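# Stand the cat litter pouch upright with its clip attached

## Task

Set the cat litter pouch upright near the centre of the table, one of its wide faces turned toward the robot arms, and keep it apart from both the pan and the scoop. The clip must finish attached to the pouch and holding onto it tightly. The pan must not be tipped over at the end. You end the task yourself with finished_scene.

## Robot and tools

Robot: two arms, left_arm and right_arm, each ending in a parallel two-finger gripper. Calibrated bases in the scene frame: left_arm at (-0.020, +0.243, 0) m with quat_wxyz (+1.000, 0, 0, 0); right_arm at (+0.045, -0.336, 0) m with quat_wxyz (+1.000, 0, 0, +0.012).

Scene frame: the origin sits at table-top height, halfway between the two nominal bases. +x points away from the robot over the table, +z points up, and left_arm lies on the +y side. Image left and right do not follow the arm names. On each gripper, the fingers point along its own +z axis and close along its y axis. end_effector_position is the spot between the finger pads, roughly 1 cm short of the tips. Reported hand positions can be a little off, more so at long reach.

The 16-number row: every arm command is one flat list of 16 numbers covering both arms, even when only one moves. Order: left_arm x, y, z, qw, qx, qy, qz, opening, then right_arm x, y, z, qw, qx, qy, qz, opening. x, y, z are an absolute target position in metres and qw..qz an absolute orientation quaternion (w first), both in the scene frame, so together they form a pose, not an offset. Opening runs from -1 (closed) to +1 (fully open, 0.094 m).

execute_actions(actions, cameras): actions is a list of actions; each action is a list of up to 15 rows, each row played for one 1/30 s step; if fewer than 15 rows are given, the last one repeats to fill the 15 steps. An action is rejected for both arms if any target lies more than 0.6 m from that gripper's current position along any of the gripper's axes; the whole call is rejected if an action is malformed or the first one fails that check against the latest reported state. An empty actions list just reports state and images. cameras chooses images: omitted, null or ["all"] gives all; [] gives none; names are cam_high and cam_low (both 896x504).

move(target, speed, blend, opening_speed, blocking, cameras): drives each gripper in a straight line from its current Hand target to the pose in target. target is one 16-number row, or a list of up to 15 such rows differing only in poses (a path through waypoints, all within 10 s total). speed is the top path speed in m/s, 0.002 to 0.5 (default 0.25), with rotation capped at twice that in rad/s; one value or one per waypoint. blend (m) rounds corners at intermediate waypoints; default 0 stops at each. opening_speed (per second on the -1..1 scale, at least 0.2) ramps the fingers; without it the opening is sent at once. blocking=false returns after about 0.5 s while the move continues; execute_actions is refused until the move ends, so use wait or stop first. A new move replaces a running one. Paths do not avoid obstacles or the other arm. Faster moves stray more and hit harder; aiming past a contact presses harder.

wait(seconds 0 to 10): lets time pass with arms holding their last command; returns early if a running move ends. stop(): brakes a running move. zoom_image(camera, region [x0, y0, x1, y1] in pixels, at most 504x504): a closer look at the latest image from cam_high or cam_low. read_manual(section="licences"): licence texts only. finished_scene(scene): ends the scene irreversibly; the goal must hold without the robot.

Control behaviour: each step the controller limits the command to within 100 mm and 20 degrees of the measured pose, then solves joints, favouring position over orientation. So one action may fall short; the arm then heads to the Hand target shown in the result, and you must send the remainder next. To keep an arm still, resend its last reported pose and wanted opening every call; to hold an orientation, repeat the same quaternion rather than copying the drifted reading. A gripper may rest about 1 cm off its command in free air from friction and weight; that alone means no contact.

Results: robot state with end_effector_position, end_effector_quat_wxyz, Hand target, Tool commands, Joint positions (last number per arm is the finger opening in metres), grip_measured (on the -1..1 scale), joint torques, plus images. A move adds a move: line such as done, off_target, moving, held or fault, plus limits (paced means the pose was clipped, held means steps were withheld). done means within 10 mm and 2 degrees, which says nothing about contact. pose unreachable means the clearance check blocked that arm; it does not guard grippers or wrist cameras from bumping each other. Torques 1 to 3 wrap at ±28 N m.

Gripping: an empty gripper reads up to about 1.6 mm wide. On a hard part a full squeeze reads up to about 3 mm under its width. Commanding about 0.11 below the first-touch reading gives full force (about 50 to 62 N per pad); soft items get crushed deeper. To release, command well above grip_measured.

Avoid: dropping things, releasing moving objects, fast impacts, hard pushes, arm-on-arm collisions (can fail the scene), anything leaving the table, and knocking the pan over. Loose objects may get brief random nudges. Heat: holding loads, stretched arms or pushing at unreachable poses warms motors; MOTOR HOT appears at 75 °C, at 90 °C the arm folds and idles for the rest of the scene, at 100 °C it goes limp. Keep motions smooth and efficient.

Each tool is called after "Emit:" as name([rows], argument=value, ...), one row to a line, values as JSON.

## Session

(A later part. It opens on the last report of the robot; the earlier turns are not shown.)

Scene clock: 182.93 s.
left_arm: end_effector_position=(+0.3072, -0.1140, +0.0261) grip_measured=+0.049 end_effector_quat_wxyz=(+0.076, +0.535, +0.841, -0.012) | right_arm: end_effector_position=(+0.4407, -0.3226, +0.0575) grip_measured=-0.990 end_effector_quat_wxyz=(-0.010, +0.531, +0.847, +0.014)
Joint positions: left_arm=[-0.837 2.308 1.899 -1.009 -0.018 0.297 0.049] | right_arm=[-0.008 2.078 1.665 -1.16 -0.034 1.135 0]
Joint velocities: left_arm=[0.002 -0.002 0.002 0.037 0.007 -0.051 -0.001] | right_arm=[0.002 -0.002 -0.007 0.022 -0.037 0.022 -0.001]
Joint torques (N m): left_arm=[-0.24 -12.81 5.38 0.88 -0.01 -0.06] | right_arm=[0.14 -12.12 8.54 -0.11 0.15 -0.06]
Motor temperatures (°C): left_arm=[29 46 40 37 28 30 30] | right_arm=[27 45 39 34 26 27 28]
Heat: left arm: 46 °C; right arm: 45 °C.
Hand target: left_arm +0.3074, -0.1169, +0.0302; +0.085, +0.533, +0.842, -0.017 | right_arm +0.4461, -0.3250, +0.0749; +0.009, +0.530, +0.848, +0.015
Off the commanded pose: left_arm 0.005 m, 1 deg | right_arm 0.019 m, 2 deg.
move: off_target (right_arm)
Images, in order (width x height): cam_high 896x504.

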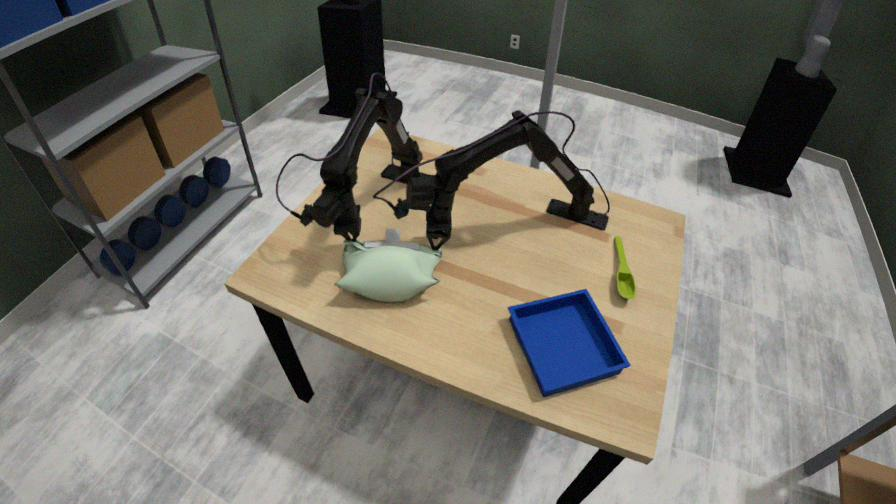

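Emit:
move(target=[0.3085, -0.1165, 0.010, 0.0853, 0.5332, 0.8415, -0.0176, 0.05, 0.4465, -0.325, 0.075, 0.0092, 0.5298, 0.8480, 0.0148, -1.0], speed=0.03, cameras=["cam_high"])

Emit:
zoom_image(camera="cam_high", region=[410, 220, 460, 270])

Scene clock: 184.17 s.
left_arm: end_effector_position=(+0.3076, -0.1148, +0.0148) grip_measured=+0.049 end_effector_quat_wxyz=(+0.082, +0.535, +0.841, -0.014) | right_arm: end_effector_position=(+0.4400, -0.3226, +0.0575) grip_measured=-0.990 end_effector_quat_wxyz=(-0.011, +0.531, +0.847, +0.013)
Joint positions: left_arm=[-0.837 2.308 1.852 -0.949 -0.016 0.297 0.049] | right_arm=[-0.008 2.078 1.665 -1.162 -0.034 1.135 0]
Joint velocities: left_arm=[0.022 -0.002 -0.002 0.037 -0.022 -0.007 0] | right_arm=[-0.017 -0.022 0.002 0.051 -0.051 0.051 0]
Joint torques (N m): left_arm=[0.09 -11.55 5.22 1.02 0.03 -0.03] | right_arm=[-0.06 -12.22 8.58 -0.04 0.18 0.03]
Motor temperatures (°C): left_arm=[29 45 40 37 28 30 30] | right_arm=[27 45 39 34 26 27 28]
Heat: left arm: 45 °C; right arm: 45 °C.
Hand target: left_arm +0.3083, -0.1162, +0.0099; +0.085, +0.533, +0.841, -0.017 | right_arm +0.4459, -0.3250, +0.0749; +0.009, +0.530, +0.848, +0.015
Off the commanded pose: left_arm 0.005 m, 1 deg | right_arm 0.019 m, 2 deg.
move: off_target (right_arm)
Images, in order (width x height): cam_high 896x504.

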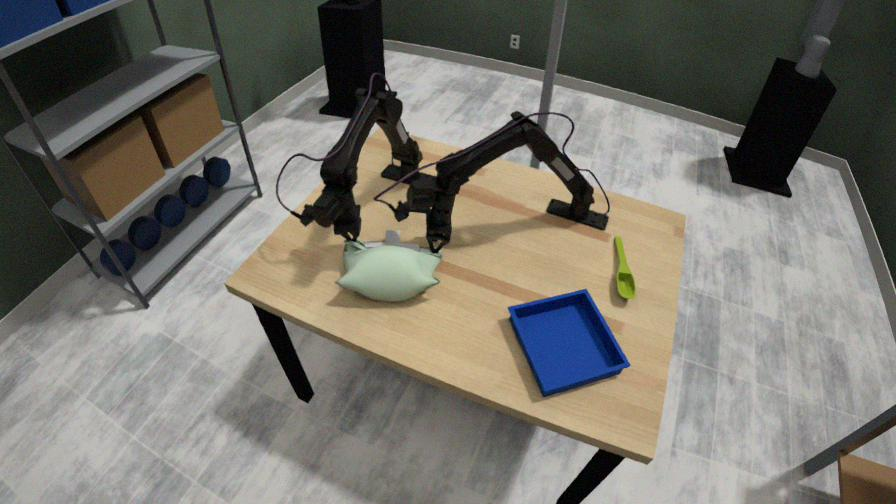

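Scaled by 10.080.

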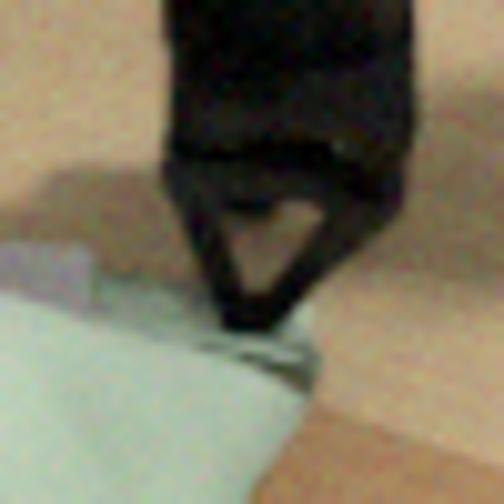

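Emit:
execute_actions(actions=[])

Scene clock: 184.87 s.
left_arm: end_effector_position=(+0.3077, -0.1149, +0.0149) grip_measured=+0.049 end_effector_quat_wxyz=(+0.082, +0.535, +0.841, -0.014) | right_arm: end_effector_position=(+0.4400, -0.3226, +0.0575) grip_measured=-0.990 end_effector_quat_wxyz=(-0.011, +0.531, +0.847, +0.013)
Joint positions: left_arm=[-0.837 2.308 1.852 -0.949 -0.016 0.297 0.049] | right_arm=[-0.008 2.078 1.665 -1.162 -0.034 1.135 0]
Joint velocities: left_arm=[0.007 -0.012 0.007 -0.037 -0.007 -0.037 0.001] | right_arm=[0.012 -0.007 -0.007 -0.066 -0.066 0.007 0.001]
Joint torques (N m): left_arm=[0.12 -11.52 5.29 1.02 0.03 -0.01] | right_arm=[0.05 -12.18 8.51 -0.1 0.18 -0.05]
Motor temperatures (°C): left_arm=[29 45 40 36 28 30 30] | right_arm=[27 45 39 34 26 27 28]
Heat: left arm: 45 °C; right arm: 45 °C.
Hand target: left_arm +0.3083, -0.1163, +0.0099; +0.085, +0.533, +0.841, -0.018 | right_arm +0.4459, -0.3250, +0.0749; +0.009, +0.530, +0.848, +0.015
Tool commands: left_gripper/opening=+0.05 right_gripper/opening=-1.0
Off the commanded pose: left_arm 0.005 m, 1 deg | right_arm 0.019 m, 2 deg.

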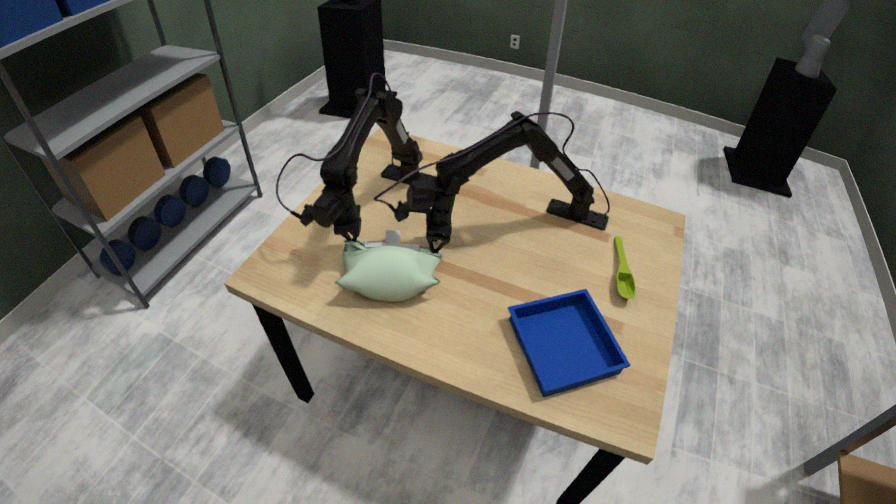

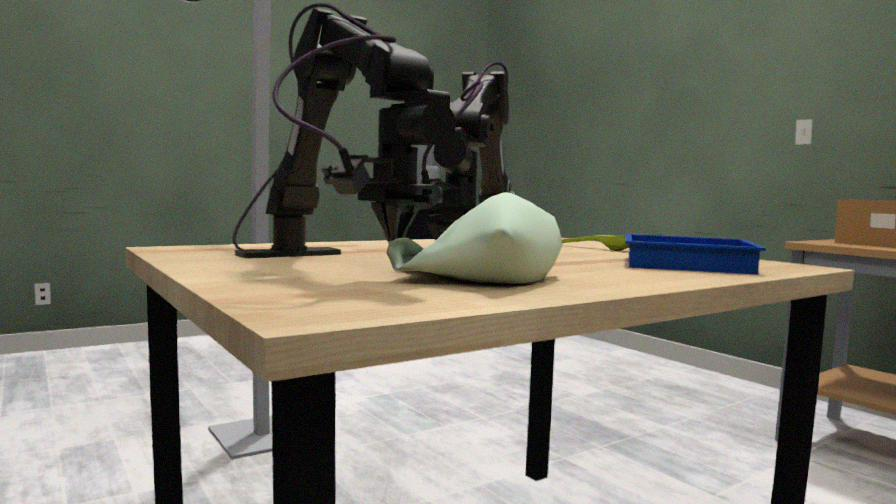

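Emit:
move(target=[0.3085, -0.1165, -0.004, 0.0853, 0.5332, 0.8415, -0.0176, 0.05, 0.4465, -0.325, 0.075, 0.0092, 0.5298, 0.8480, 0.0148, -1.0], speed=0.03, cameras=["cam_high"])

Emit:
zoom_image(camera="cam_high", region=[310, 180, 490, 310])

Scene clock: 185.97 s.
left_arm: end_effector_position=(+0.3093, -0.1186, +0.0131) grip_measured=+0.049 end_effector_quat_wxyz=(+0.091, +0.534, +0.840, -0.021) | right_arm: end_effector_position=(+0.4400, -0.3226, +0.0575) grip_measured=-0.990 end_effector_quat_wxyz=(-0.011, +0.531, +0.847, +0.013)
Joint positions: left_arm=[-0.837 2.305 1.835 -0.914 -0.009 0.297 0.049] | right_arm=[-0.008 2.078 1.665 -1.162 -0.034 1.135 0]
Joint velocities: left_arm=[0.007 0.007 -0.007 -0.037 0.007 -0.007 0.001] | right_arm=[-0.002 0.002 -0.007 0.022 0.022 0.037 0]
Joint torques (N m): left_arm=[-0.05 -10.26 4.03 1.21 -0.05 -0.05] | right_arm=[0.05 -12.05 8.72 -0.11 0.12 -0.09]
Motor temperatures (°C): left_arm=[29 45 39 36 28 30 29] | right_arm=[27 46 39 34 26 27 28]
Heat: left arm: 45 °C; right arm: 46 °C.
Hand target: left_arm +0.3079, -0.1159, -0.0036; +0.085, +0.533, +0.841, -0.018 | right_arm +0.4460, -0.3250, +0.0750; +0.009, +0.530, +0.848, +0.015
Off the commanded pose: left_arm 0.017 m, 1 deg | right_arm 0.019 m, 2 deg.
move: off_target (left_arm, right_arm)
Images, in order (width x height): cam_high 896x504.

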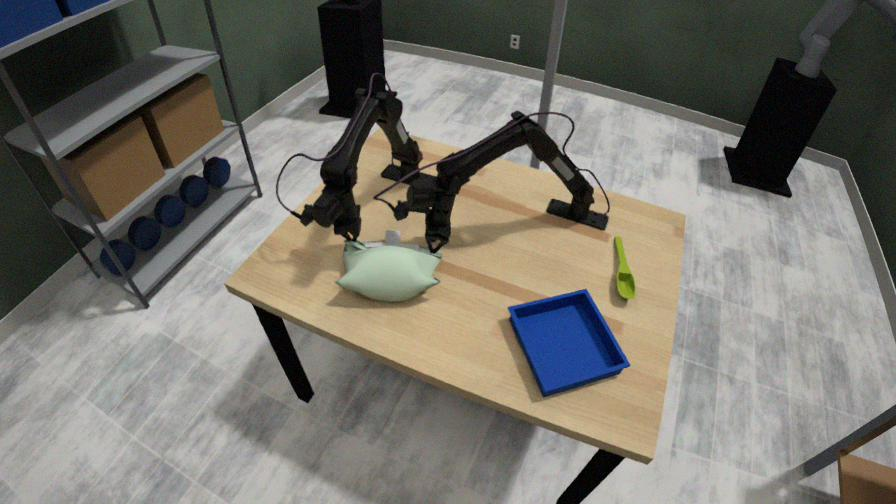

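Scaled by 2.800.

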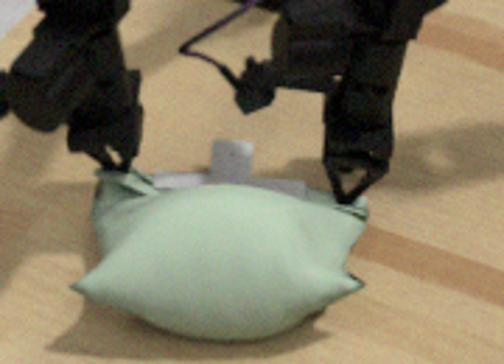

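Emit:
move(target=[0.3085, -0.1155, -0.016, 0.0853, 0.5332, 0.8415, -0.0176, 0.05, 0.4465, -0.325, 0.075, 0.0092, 0.5298, 0.8480, 0.0148, -1.0], speed=0.03, cameras=["cam_high"])

Emit:
zoom_image(camera="cam_high", region=[410, 220, 460, 270])

Scene clock: 187.03 s.
left_arm: end_effector_position=(+0.3112, -0.1217, +0.0125) grip_measured=+0.049 end_effector_quat_wxyz=(+0.104, +0.534, +0.839, -0.026) | right_arm: end_effector_position=(+0.4400, -0.3226, +0.0575) grip_measured=-0.990 end_effector_quat_wxyz=(-0.011, +0.531, +0.847, +0.013)
Joint positions: left_arm=[-0.837 2.294 1.808 -0.87 -0.005 0.297 0.049] | right_arm=[-0.008 2.078 1.665 -1.162 -0.034 1.135 0]
Joint velocities: left_arm=[-0.022 -0.007 -0.012 0.007 0.007 -0.051 0] | right_arm=[-0.022 -0.007 0.007 -0.022 0.037 0.007 0]
Joint torques (N m): left_arm=[0.14 -8.81 3.23 1.23 -0.06 0.04] | right_arm=[0.1 -12.03 8.65 -0.07 0.12 -0.03]
Motor temperatures (°C): left_arm=[29 45 39 36 28 30 29] | right_arm=[27 46 39 34 26 27 28]
Heat: left arm: 45 °C; right arm: 46 °C.
Hand target: left_arm +0.3073, -0.1143, -0.0149; +0.085, +0.533, +0.842, -0.017 | right_arm +0.4460, -0.3250, +0.0749; +0.009, +0.530, +0.848, +0.015
Off the commanded pose: left_arm 0.029 m, 2 deg | right_arm 0.019 m, 2 deg.
move: off_target (left_arm, right_arm)
Images, in order (width x height): cam_high 896x504.

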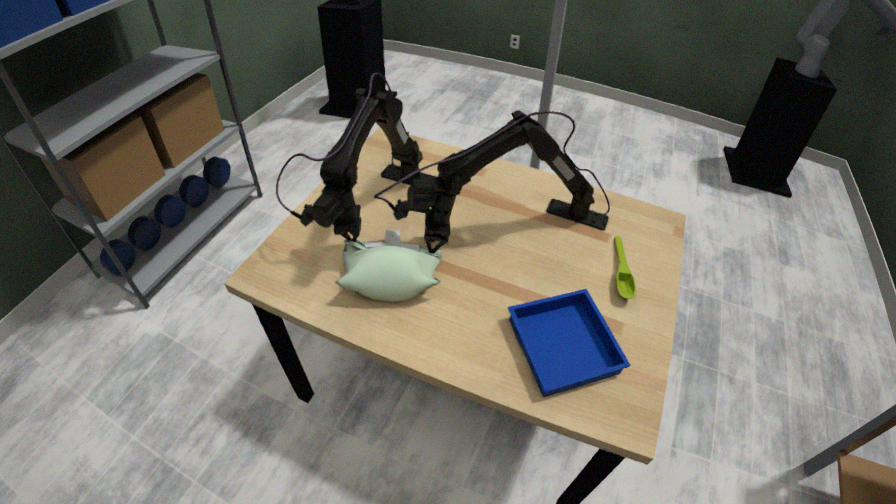

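Scaled by 10.080.

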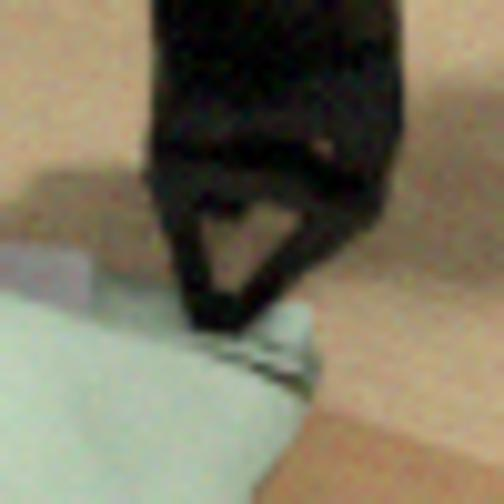

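Emit:
zoom_image(camera="cam_high", region=[395, 200, 475, 270])

Emit:
zoom_image(camera="cam_low", region=[360, 170, 520, 290])

Scaled by 6.300.

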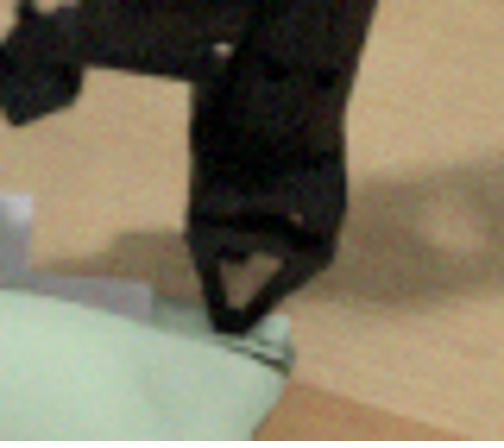

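This scene's latest camera images include none from cam_low. They are from: cam_high. cam_low's image comes with the result of a call that names it in "cameras".

Emit:
move(target=[0.3055, -0.1185, 0.015, 0.0853, 0.5332, 0.8415, -0.0176, 0.05, 0.4465, -0.325, 0.075, 0.0092, 0.5298, 0.8480, 0.0148, -1.0], speed=0.04, cameras=["cam_high"])

Emit:
zoom_image(camera="cam_high", region=[395, 200, 475, 270])

Scene clock: 190.87 s.
left_arm: end_effector_position=(+0.3058, -0.1173, +0.0153) grip_measured=+0.049 end_effector_quat_wxyz=(+0.089, +0.534, +0.841, -0.021) | right_arm: end_effector_position=(+0.4400, -0.3226, +0.0575) grip_measured=-0.990 end_effector_quat_wxyz=(-0.011, +0.531, +0.847, +0.013)
Joint positions: left_arm=[-0.84 2.293 1.824 -0.919 -0.008 0.292 0.049] | right_arm=[-0.008 2.078 1.665 -1.162 -0.034 1.135 0]
Joint velocities: left_arm=[-0.012 0.012 -0.017 -0.007 0.007 -0.051 -0.001] | right_arm=[-0.017 0.002 -0.002 -0.051 0.022 0.037 0]
Joint torques (N m): left_arm=[-0.29 -10.85 8.14 0.61 -0.1 -0.05] | right_arm=[0.21 -12.04 8.66 -0.1 0.15 -0.07]
Motor temperatures (°C): left_arm=[29 45 39 36 28 30 29] | right_arm=[27 47 40 33 26 27 28]
Heat: left arm: 45 °C; right arm: 47 °C.
Hand target: left_arm +0.3055, -0.1185, +0.0153; +0.086, +0.533, +0.842, -0.017 | right_arm +0.4460, -0.3250, +0.0749; +0.009, +0.530, +0.848, +0.015
Off the commanded pose: left_arm 0.001 m, 1 deg | right_arm 0.019 m, 2 deg.
move: off_target (right_arm)
Images, in order (width x height): cam_high 896x504.

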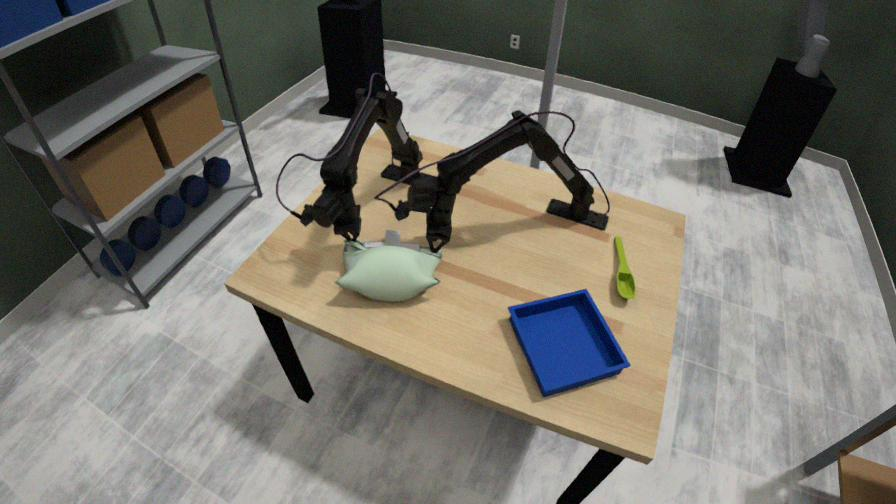

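Scaled by 6.300.

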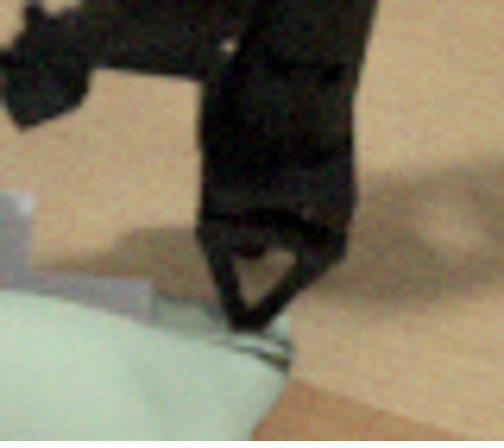

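Emit:
move(target=[0.3020, -0.1170, -0.006, 0.0853, 0.5332, 0.8415, -0.0176, 0.05, 0.4465, -0.325, 0.075, 0.0092, 0.5298, 0.8480, 0.0148, -1.0], speed=0.03, cameras=["cam_high"])

Emit:
zoom_image(camera="cam_high", region=[395, 200, 475, 270])

Scene clock: 192.20 s.
left_arm: end_effector_position=(+0.3076, -0.1193, +0.0131) grip_measured=+0.049 end_effector_quat_wxyz=(+0.098, +0.531, +0.841, -0.024) | right_arm: end_effector_position=(+0.4400, -0.3226, +0.0575) grip_measured=-0.990 end_effector_quat_wxyz=(-0.011, +0.531, +0.847, +0.013)
Joint positions: left_arm=[-0.84 2.288 1.804 -0.885 -0.008 0.288 0.049] | right_arm=[-0.008 2.078 1.665 -1.162 -0.034 1.136 0]
Joint velocities: left_arm=[0.007 -0.012 0.007 0.007 0.007 0.022 -0.001] | right_arm=[0.002 -0.007 0.002 0.007 -0.037 0.037 -0.001]
Joint torques (N m): left_arm=[-0.59 -9.89 3.79 1.08 -0.11 -0.06] | right_arm=[0.14 -12.11 8.68 -0.01 0.14 -0.05]
Motor temperatures (°C): left_arm=[29 44 39 36 28 30 29] | right_arm=[27 47 40 33 26 27 28]
Heat: left arm: 44 °C; right arm: 47 °C.
Hand target: left_arm +0.3015, -0.1162, -0.0054; +0.085, +0.533, +0.842, -0.017 | right_arm +0.4460, -0.3250, +0.0750; +0.009, +0.530, +0.848, +0.015
Off the commanded pose: left_arm 0.020 m, 2 deg | right_arm 0.019 m, 2 deg.
move: off_target (left_arm, right_arm)
Images, in order (width x height): cam_high 896x504.

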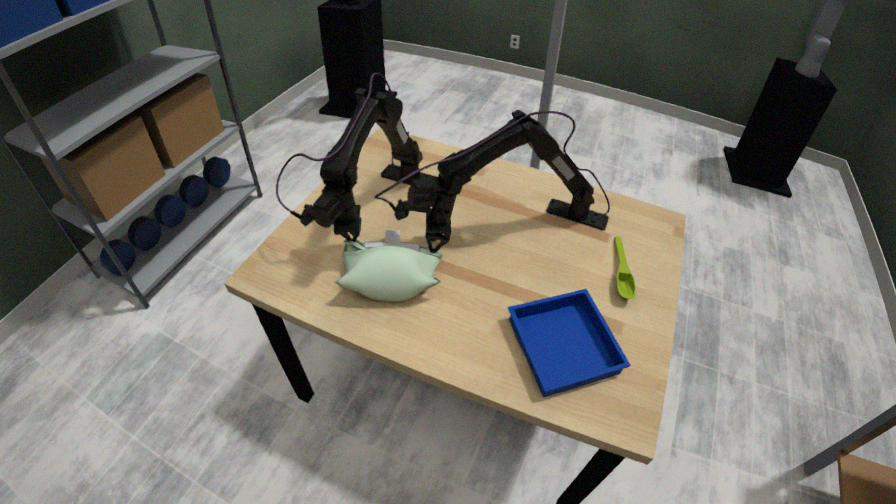

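Scaled by 6.300.

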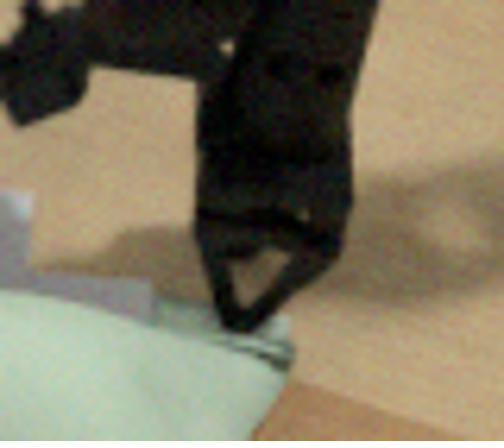

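Emit:
move(target=[0.3005, -0.1165, -0.018, 0.0853, 0.5332, 0.8415, -0.0176, 0.05, 0.4465, -0.325, 0.075, 0.0092, 0.5298, 0.8480, 0.0148, -1.0], speed=0.03, cameras=["cam_high"])

Emit:
zoom_image(camera="cam_high", region=[410, 220, 460, 270])

Scene clock: 193.37 s.
left_arm: end_effector_position=(+0.3094, -0.1238, +0.0126) grip_measured=+0.049 end_effector_quat_wxyz=(+0.114, +0.531, +0.839, -0.029) | right_arm: end_effector_position=(+0.4400, -0.3226, +0.0575) grip_measured=-0.990 end_effector_quat_wxyz=(-0.011, +0.531, +0.847, +0.013)
Joint positions: left_arm=[-0.844 2.276 1.774 -0.834 -0.008 0.285 0.049] | right_arm=[-0.008 2.078 1.665 -1.162 -0.034 1.136 0]
Joint velocities: left_arm=[-0.022 -0.022 0.017 -0.022 0.022 -0.007 -0.001] | right_arm=[-0.017 0.002 -0.002 0.007 -0.022 0.007 -0.001]
Joint torques (N m): left_arm=[-0.51 -8.54 3.32 1.01 -0.13 -0.06] | right_arm=[0.08 -11.95 8.68 -0.05 0.17 -0.03]
Motor temperatures (°C): left_arm=[29 44 39 36 28 30 29] | right_arm=[27 47 40 33 26 27 28]
Heat: left arm: 44 °C; right arm: 47 °C.
Hand target: left_arm +0.2995, -0.1151, -0.0167; +0.085, +0.533, +0.842, -0.017 | right_arm +0.4460, -0.3250, +0.0750; +0.009, +0.530, +0.848, +0.015
Off the commanded pose: left_arm 0.033 m, 4 deg | right_arm 0.019 m, 2 deg.
move: off_target (left_arm, right_arm)
Images, in order (width x height): cam_high 896x504.

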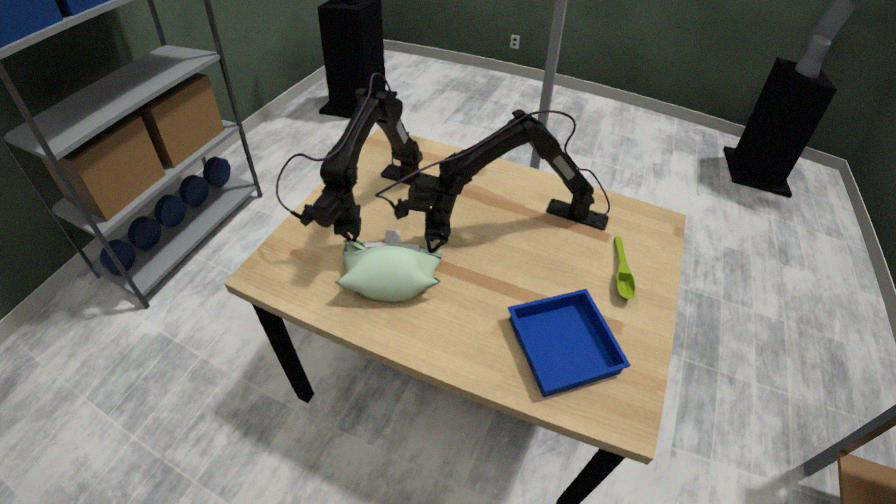

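Scaled by 10.080.

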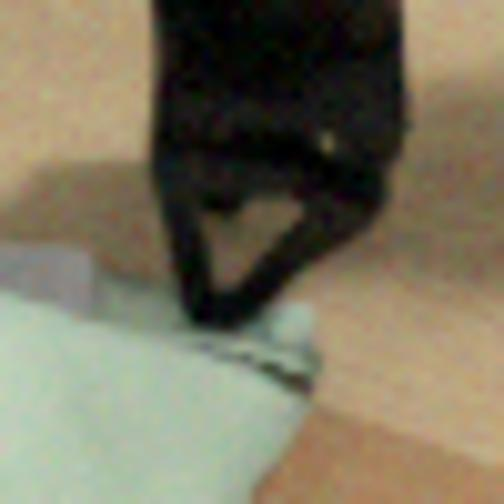

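Emit:
move(target=[0.3005, -0.1165, -0.020, 0.0853, 0.5332, 0.8415, -0.0176, -1.0, 0.4465, -0.325, 0.075, 0.0092, 0.5298, 0.8480, 0.0148, -1.0], speed=0.03, opening_speed=0.5, cameras=["cam_high", "cam_low"])

Emit:
zoom_image(camera="cam_high", region=[410, 220, 460, 270])

Emit:
zoom_image(camera="cam_low", region=[360, 150, 520, 290])

Scene clock: 195.87 s.
left_arm: end_effector_position=(+0.3103, -0.1314, +0.0119) grip_measured=-0.995 end_effector_quat_wxyz=(+0.127, +0.532, +0.836, -0.035) | right_arm: end_effector_position=(+0.4402, -0.3226, +0.0575) grip_measured=-0.990 end_effector_quat_wxyz=(-0.011, +0.531, +0.847, +0.013)
Joint positions: left_arm=[-0.851 2.276 1.763 -0.794 -0.004 0.283 0] | right_arm=[-0.008 2.078 1.665 -1.161 -0.034 1.136 0]
Joint velocities: left_arm=[0.017 -0.002 -0.027 0.037 -0.007 -0.066 -0.001] | right_arm=[0.007 -0.007 -0.027 0.037 -0.022 -0.022 0.002]
Joint torques (N m): left_arm=[0.02 -8.36 4.33 0.74 -0.17 -0.04] | right_arm=[0.05 -11.92 8.87 -0.07 0.13 -0.06]
Motor temperatures (°C): left_arm=[28 44 38 36 28 30 29] | right_arm=[27 48 40 33 26 27 28]
Heat: left arm: 44 °C; right arm: 48 °C.
Hand target: left_arm +0.2997, -0.1154, -0.0181; +0.085, +0.533, +0.842, -0.017 | right_arm +0.4460, -0.3250, +0.0749; +0.009, +0.530, +0.848, +0.015
Off the commanded pose: left_arm 0.037 m, 5 deg | right_arm 0.019 m, 2 deg.
move: off_target (left_arm, right_arm)

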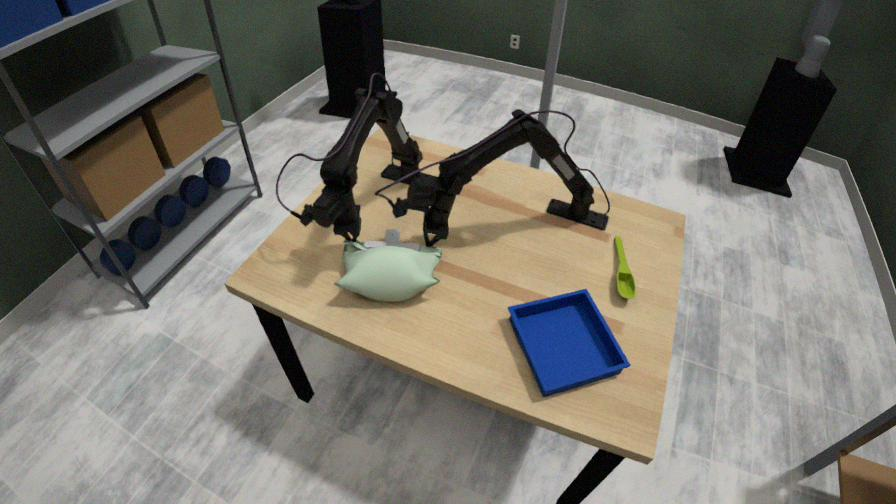

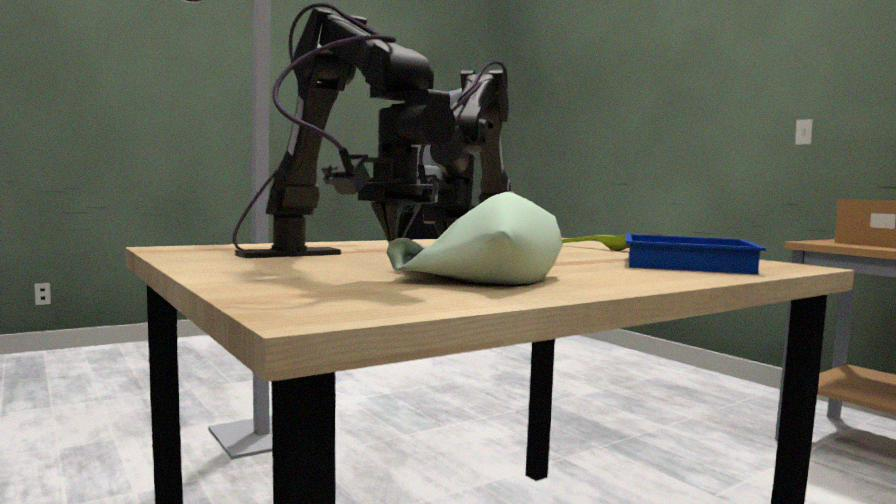

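Scaled by 10.080.

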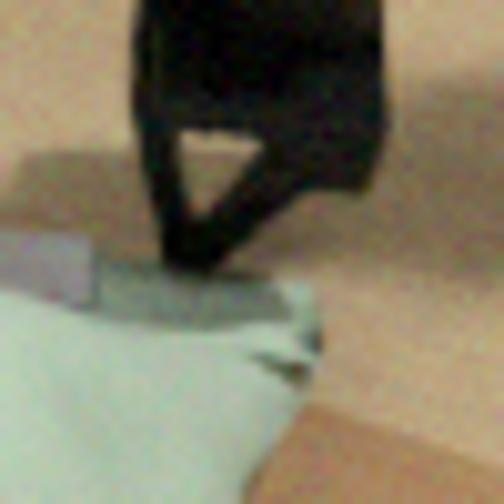

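Scaled by 3.150.

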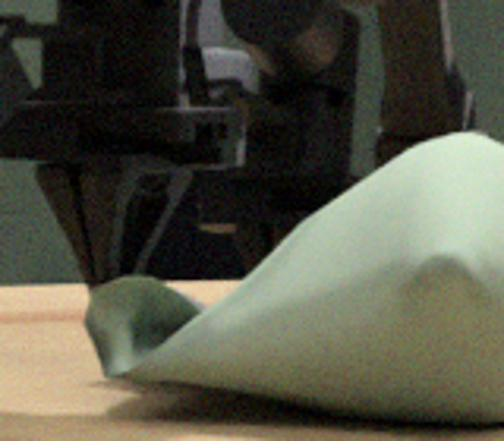

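Emit:
move(target=[0.3063, -0.1254, 0.035, 0.0853, 0.5332, 0.8415, -0.0176, -1.0, 0.4465, -0.325, 0.075, 0.0092, 0.5298, 0.8480, 0.0148, -1.0], speed=0.04, cameras=["cam_high", "cam_low"])

Emit:
zoom_image(camera="cam_high", region=[395, 200, 475, 270])

Emit:
zoom_image(camera="cam_low", region=[360, 150, 520, 290])

Scene clock: 199.00 s.
left_arm: end_effector_position=(+0.3053, -0.1237, +0.0394) grip_measured=-0.995 end_effector_quat_wxyz=(+0.090, +0.534, +0.841, -0.021) | right_arm: end_effector_position=(+0.4402, -0.3226, +0.0575) grip_measured=-0.990 end_effector_quat_wxyz=(-0.011, +0.531, +0.847, +0.013)
Joint positions: left_arm=[-0.851 2.291 1.919 -1.014 -0.011 0.282 0] | right_arm=[-0.008 2.078 1.665 -1.161 -0.034 1.136 0]
Joint velocities: left_arm=[0.017 0.002 0.007 -0.037 0.037 0.037 0] | right_arm=[-0.007 -0.012 -0.002 0.007 -0.081 -0.037 0]
Joint torques (N m): left_arm=[0.01 -10.02 8.66 0.63 -0.07 -0.03] | right_arm=[0.05 -11.93 8.88 -0.07 0.17 -0.01]
Motor temperatures (°C): left_arm=[28 44 39 35 28 30 29] | right_arm=[27 48 40 33 26 27 28]
Heat: left arm: 44 °C; right arm: 48 °C.
Hand target: left_arm +0.3064, -0.1255, +0.0355; +0.086, +0.532, +0.842, -0.017 | right_arm +0.4460, -0.3250, +0.0749; +0.009, +0.530, +0.848, +0.015
Off the commanded pose: left_arm 0.005 m, 1 deg | right_arm 0.019 m, 2 deg.
move: off_target (right_arm)

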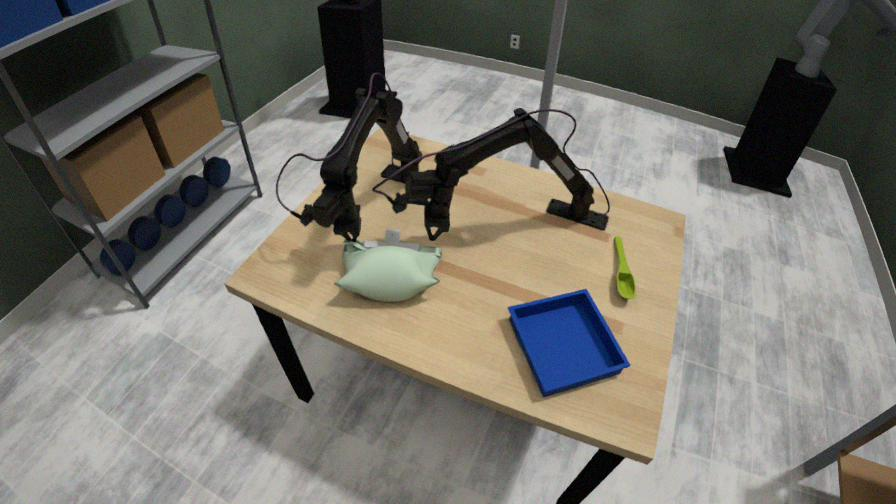

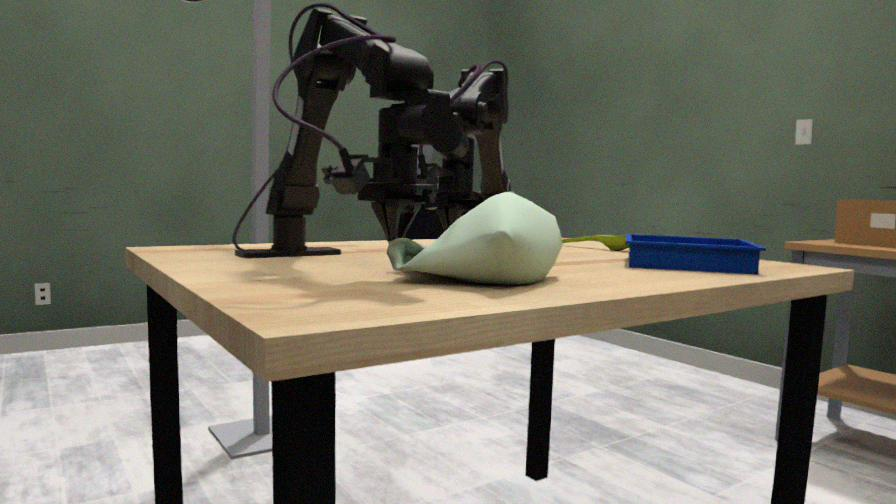

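Scaled by 6.300.

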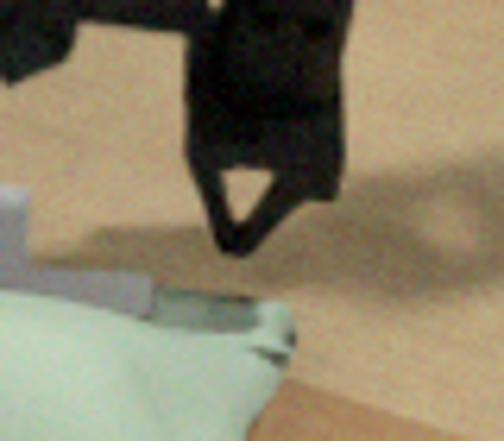

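Scaled by 3.150.

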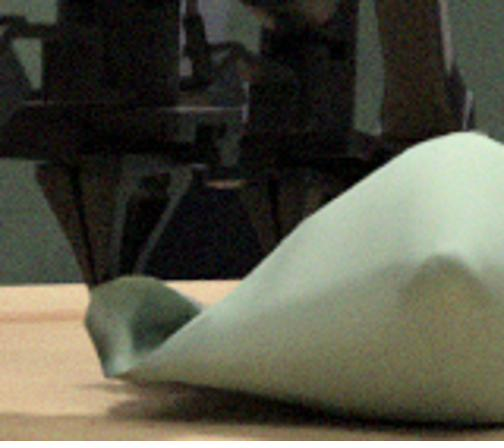

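Emit:
zoom_image(camera="cam_high", region=[405, 230, 455, 270])

Emit:
zoom_image(camera="cam_low", region=[375, 225, 445, 285])

Scaled by 10.080.

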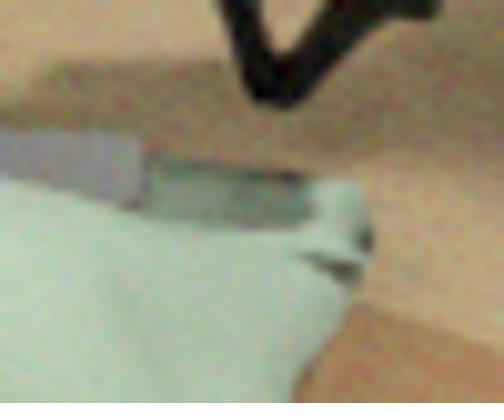

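Scaled by 7.200.

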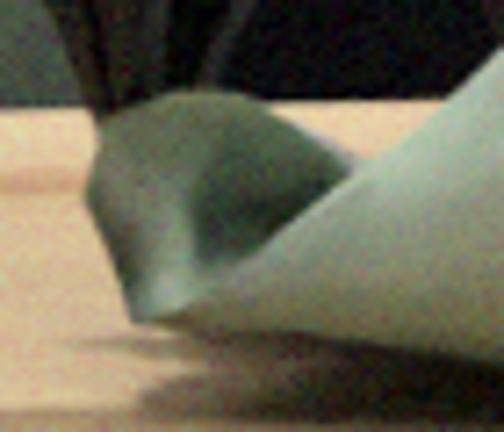

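Emit:
move([
  [0.3060, -0.1255, 0.058, 0.0511, 0.5504, 0.8332, -0.0114, -0.32, 0.4465, -0.325, 0.075, 0.0092, 0.5298, 0.8480, 0.0148, -1.0],
  [0.3213, -0.1319, 0.055, 0.0511, 0.5504, 0.8332, -0.0114, -0.32, 0.4465, -0.325, 0.075, 0.0092, 0.5298, 0.8480, 0.0148, -1.0],
  [0.3213, -0.1319, 0.030, 0.0511, 0.5504, 0.8332, -0.0114, -0.32, 0.4465, -0.325, 0.075, 0.0092, 0.5298, 0.8480, 0.0148, -1.0],
], speed=0.06, cameras=["cam_high", "cam_low"])

Emit:
zoom_image(camera="cam_high", region=[405, 220, 455, 270])

Scene clock: 202.70 s.
left_arm: end_effector_position=(+0.3206, -0.1320, +0.0409) grip_measured=-0.321 end_effector_quat_wxyz=(+0.058, +0.549, +0.834, -0.009) | right_arm: end_effector_position=(+0.4402, -0.3226, +0.0575) grip_measured=-0.990 end_effector_quat_wxyz=(-0.011, +0.531, +0.847, +0.013)
Joint positions: left_arm=[-0.839 2.461 2.233 -1.226 -0.011 0.326 0.032] | right_arm=[-0.008 2.078 1.665 -1.161 -0.034 1.136 0]
Joint velocities: left_arm=[0.002 -0.012 -0.012 0.037 0.007 0.051 0] | right_arm=[-0.012 0.007 -0.002 0.051 -0.022 0.007 0]
Joint torques (N m): left_arm=[0.24 -11.52 5.65 0.77 0.07 0.11] | right_arm=[0.32 -12.03 8.76 -0.05 0.12 -0.07]
Motor temperatures (°C): left_arm=[28 44 39 35 28 30 29] | right_arm=[27 48 40 33 26 27 28]
Heat: left arm: 44 °C; right arm: 48 °C.
Hand target: left_arm +0.3211, -0.1317, +0.0302; +0.051, +0.550, +0.834, -0.011 | right_arm +0.4460, -0.3250, +0.0749; +0.009, +0.530, +0.848, +0.015
Off the commanded pose: left_arm 0.011 m, 1 deg | right_arm 0.019 m, 2 deg.
move: off_target (left_arm, right_arm)

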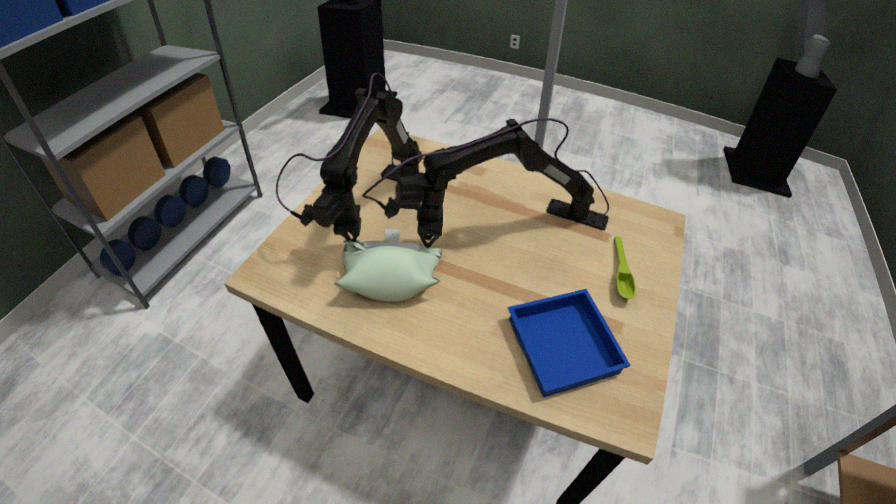

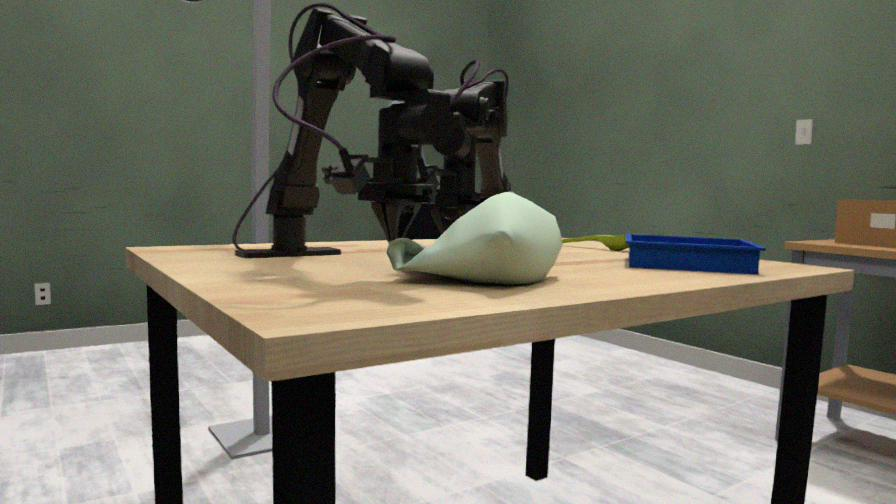

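Scaled by 10.080.

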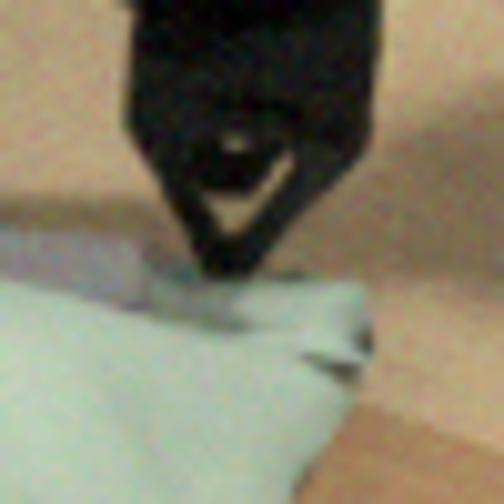

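Emit:
move(target=[0.3203, -0.1309, 0.004, 0.0511, 0.5504, 0.8332, -0.0114, -0.32, 0.4465, -0.325, 0.075, 0.0092, 0.5298, 0.8480, 0.0148, -1.0], speed=0.04, cameras=["cam_high"])

Emit:
zoom_image(camera="cam_high", region=[405, 220, 455, 270])

Scene clock: 203.83 s.
left_arm: end_effector_position=(+0.3191, -0.1303, +0.0164) grip_measured=-0.321 end_effector_quat_wxyz=(+0.055, +0.550, +0.834, -0.009) | right_arm: end_effector_position=(+0.4403, -0.3226, +0.0575) grip_measured=-0.990 end_effector_quat_wxyz=(-0.011, +0.531, +0.847, +0.013)
Joint positions: left_arm=[-0.839 2.461 2.136 -1.135 -0.011 0.327 0.032] | right_arm=[-0.008 2.078 1.665 -1.161 -0.034 1.136 0]
Joint velocities: left_arm=[-0.012 -0.022 0.007 0.037 0.022 -0.037 0] | right_arm=[-0.002 0.002 0.007 -0.007 -0.037 0.037 0.001]
Joint torques (N m): left_arm=[0.4 -11.56 5.2 0.91 0.09 0.07] | right_arm=[0.1 -12.03 8.59 -0.02 0.14 -0.03]
Motor temperatures (°C): left_arm=[28 44 39 35 28 30 29] | right_arm=[27 49 40 33 26 27 28]
Heat: left arm: 44 °C; right arm: 49 °C.
Hand target: left_arm +0.3198, -0.1304, +0.0042; +0.051, +0.550, +0.833, -0.011 | right_arm +0.4461, -0.3250, +0.0749; +0.010, +0.530, +0.848, +0.015
Off the commanded pose: left_arm 0.013 m, 1 deg | right_arm 0.019 m, 2 deg.
move: off_target (left_arm, right_arm)
Images, in order (width x height): cam_high 896x504.

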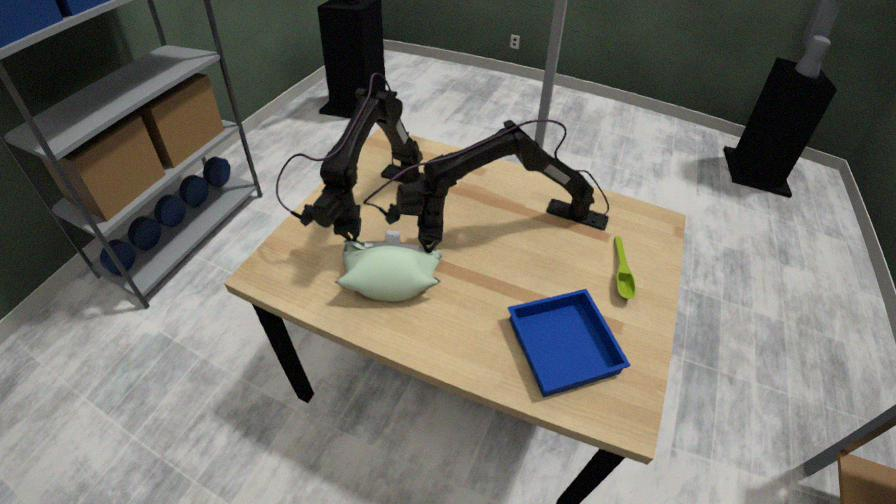

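Scaled by 10.080.

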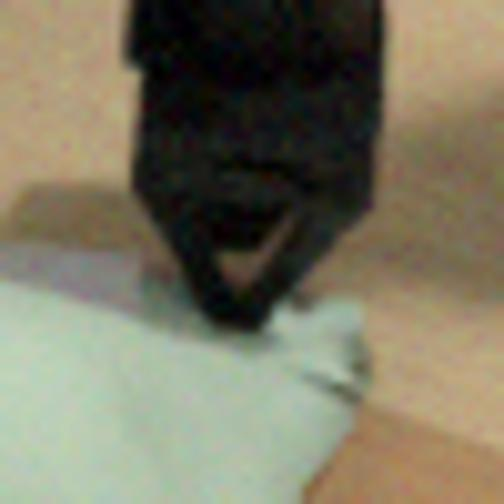

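Emit:
move(target=[0.3188, -0.1290, -0.010, 0.0511, 0.5504, 0.8332, -0.0114, -0.32, 0.4465, -0.325, 0.075, 0.0092, 0.5298, 0.8480, 0.0148, -1.0], speed=0.03, cameras=["cam_high"])

Emit:
zoom_image(camera="cam_high", region=[405, 220, 455, 270])

Scene clock: 204.80 s.
left_arm: end_effector_position=(+0.3188, -0.1299, +0.0122) grip_measured=-0.321 end_effector_quat_wxyz=(+0.060, +0.550, +0.833, -0.010) | right_arm: end_effector_position=(+0.4402, -0.3226, +0.0575) grip_measured=-0.990 end_effector_quat_wxyz=(-0.011, +0.531, +0.847, +0.013)
Joint positions: left_arm=[-0.839 2.448 2.095 -1.097 -0.011 0.328 0.032] | right_arm=[-0.008 2.078 1.665 -1.161 -0.034 1.136 0]
Joint velocities: left_arm=[-0.002 -0.007 0.002 0.007 -0.037 0.037 0] | right_arm=[0.002 0.017 -0.012 0.037 -0.037 -0.022 0]
Joint torques (N m): left_arm=[0.21 -10.56 3.73 1.13 0.06 0.1] | right_arm=[0.06 -12.03 8.69 -0.11 0.15 -0.05]
Motor temperatures (°C): left_arm=[28 44 39 35 28 30 29] | right_arm=[27 49 40 33 26 27 28]
Heat: left arm: 44 °C; right arm: 49 °C.
Hand target: left_arm +0.3179, -0.1281, -0.0094; +0.050, +0.550, +0.833, -0.011 | right_arm +0.4459, -0.3250, +0.0749; +0.009, +0.530, +0.848, +0.015
Off the commanded pose: left_arm 0.022 m, 1 deg | right_arm 0.019 m, 2 deg.
move: off_target (left_arm, right_arm)
Images, in order (width x height): cam_high 896x504.

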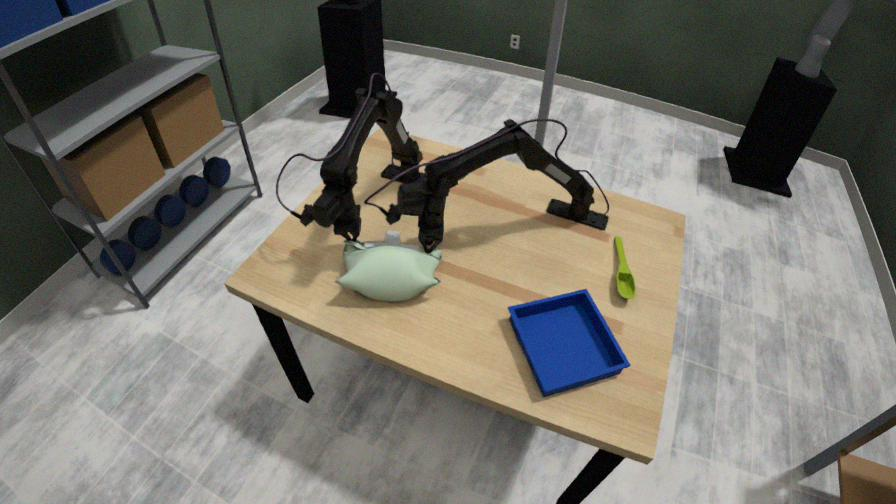

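Scaled by 10.080.

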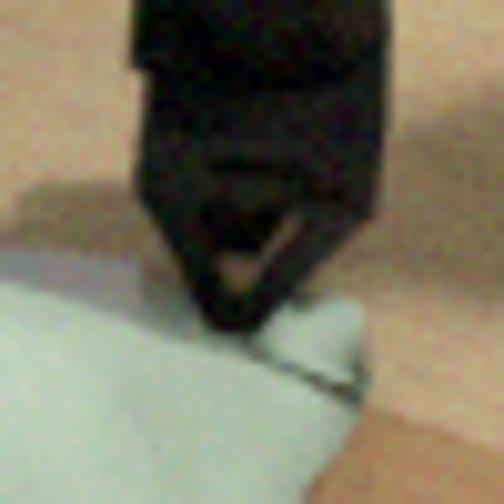

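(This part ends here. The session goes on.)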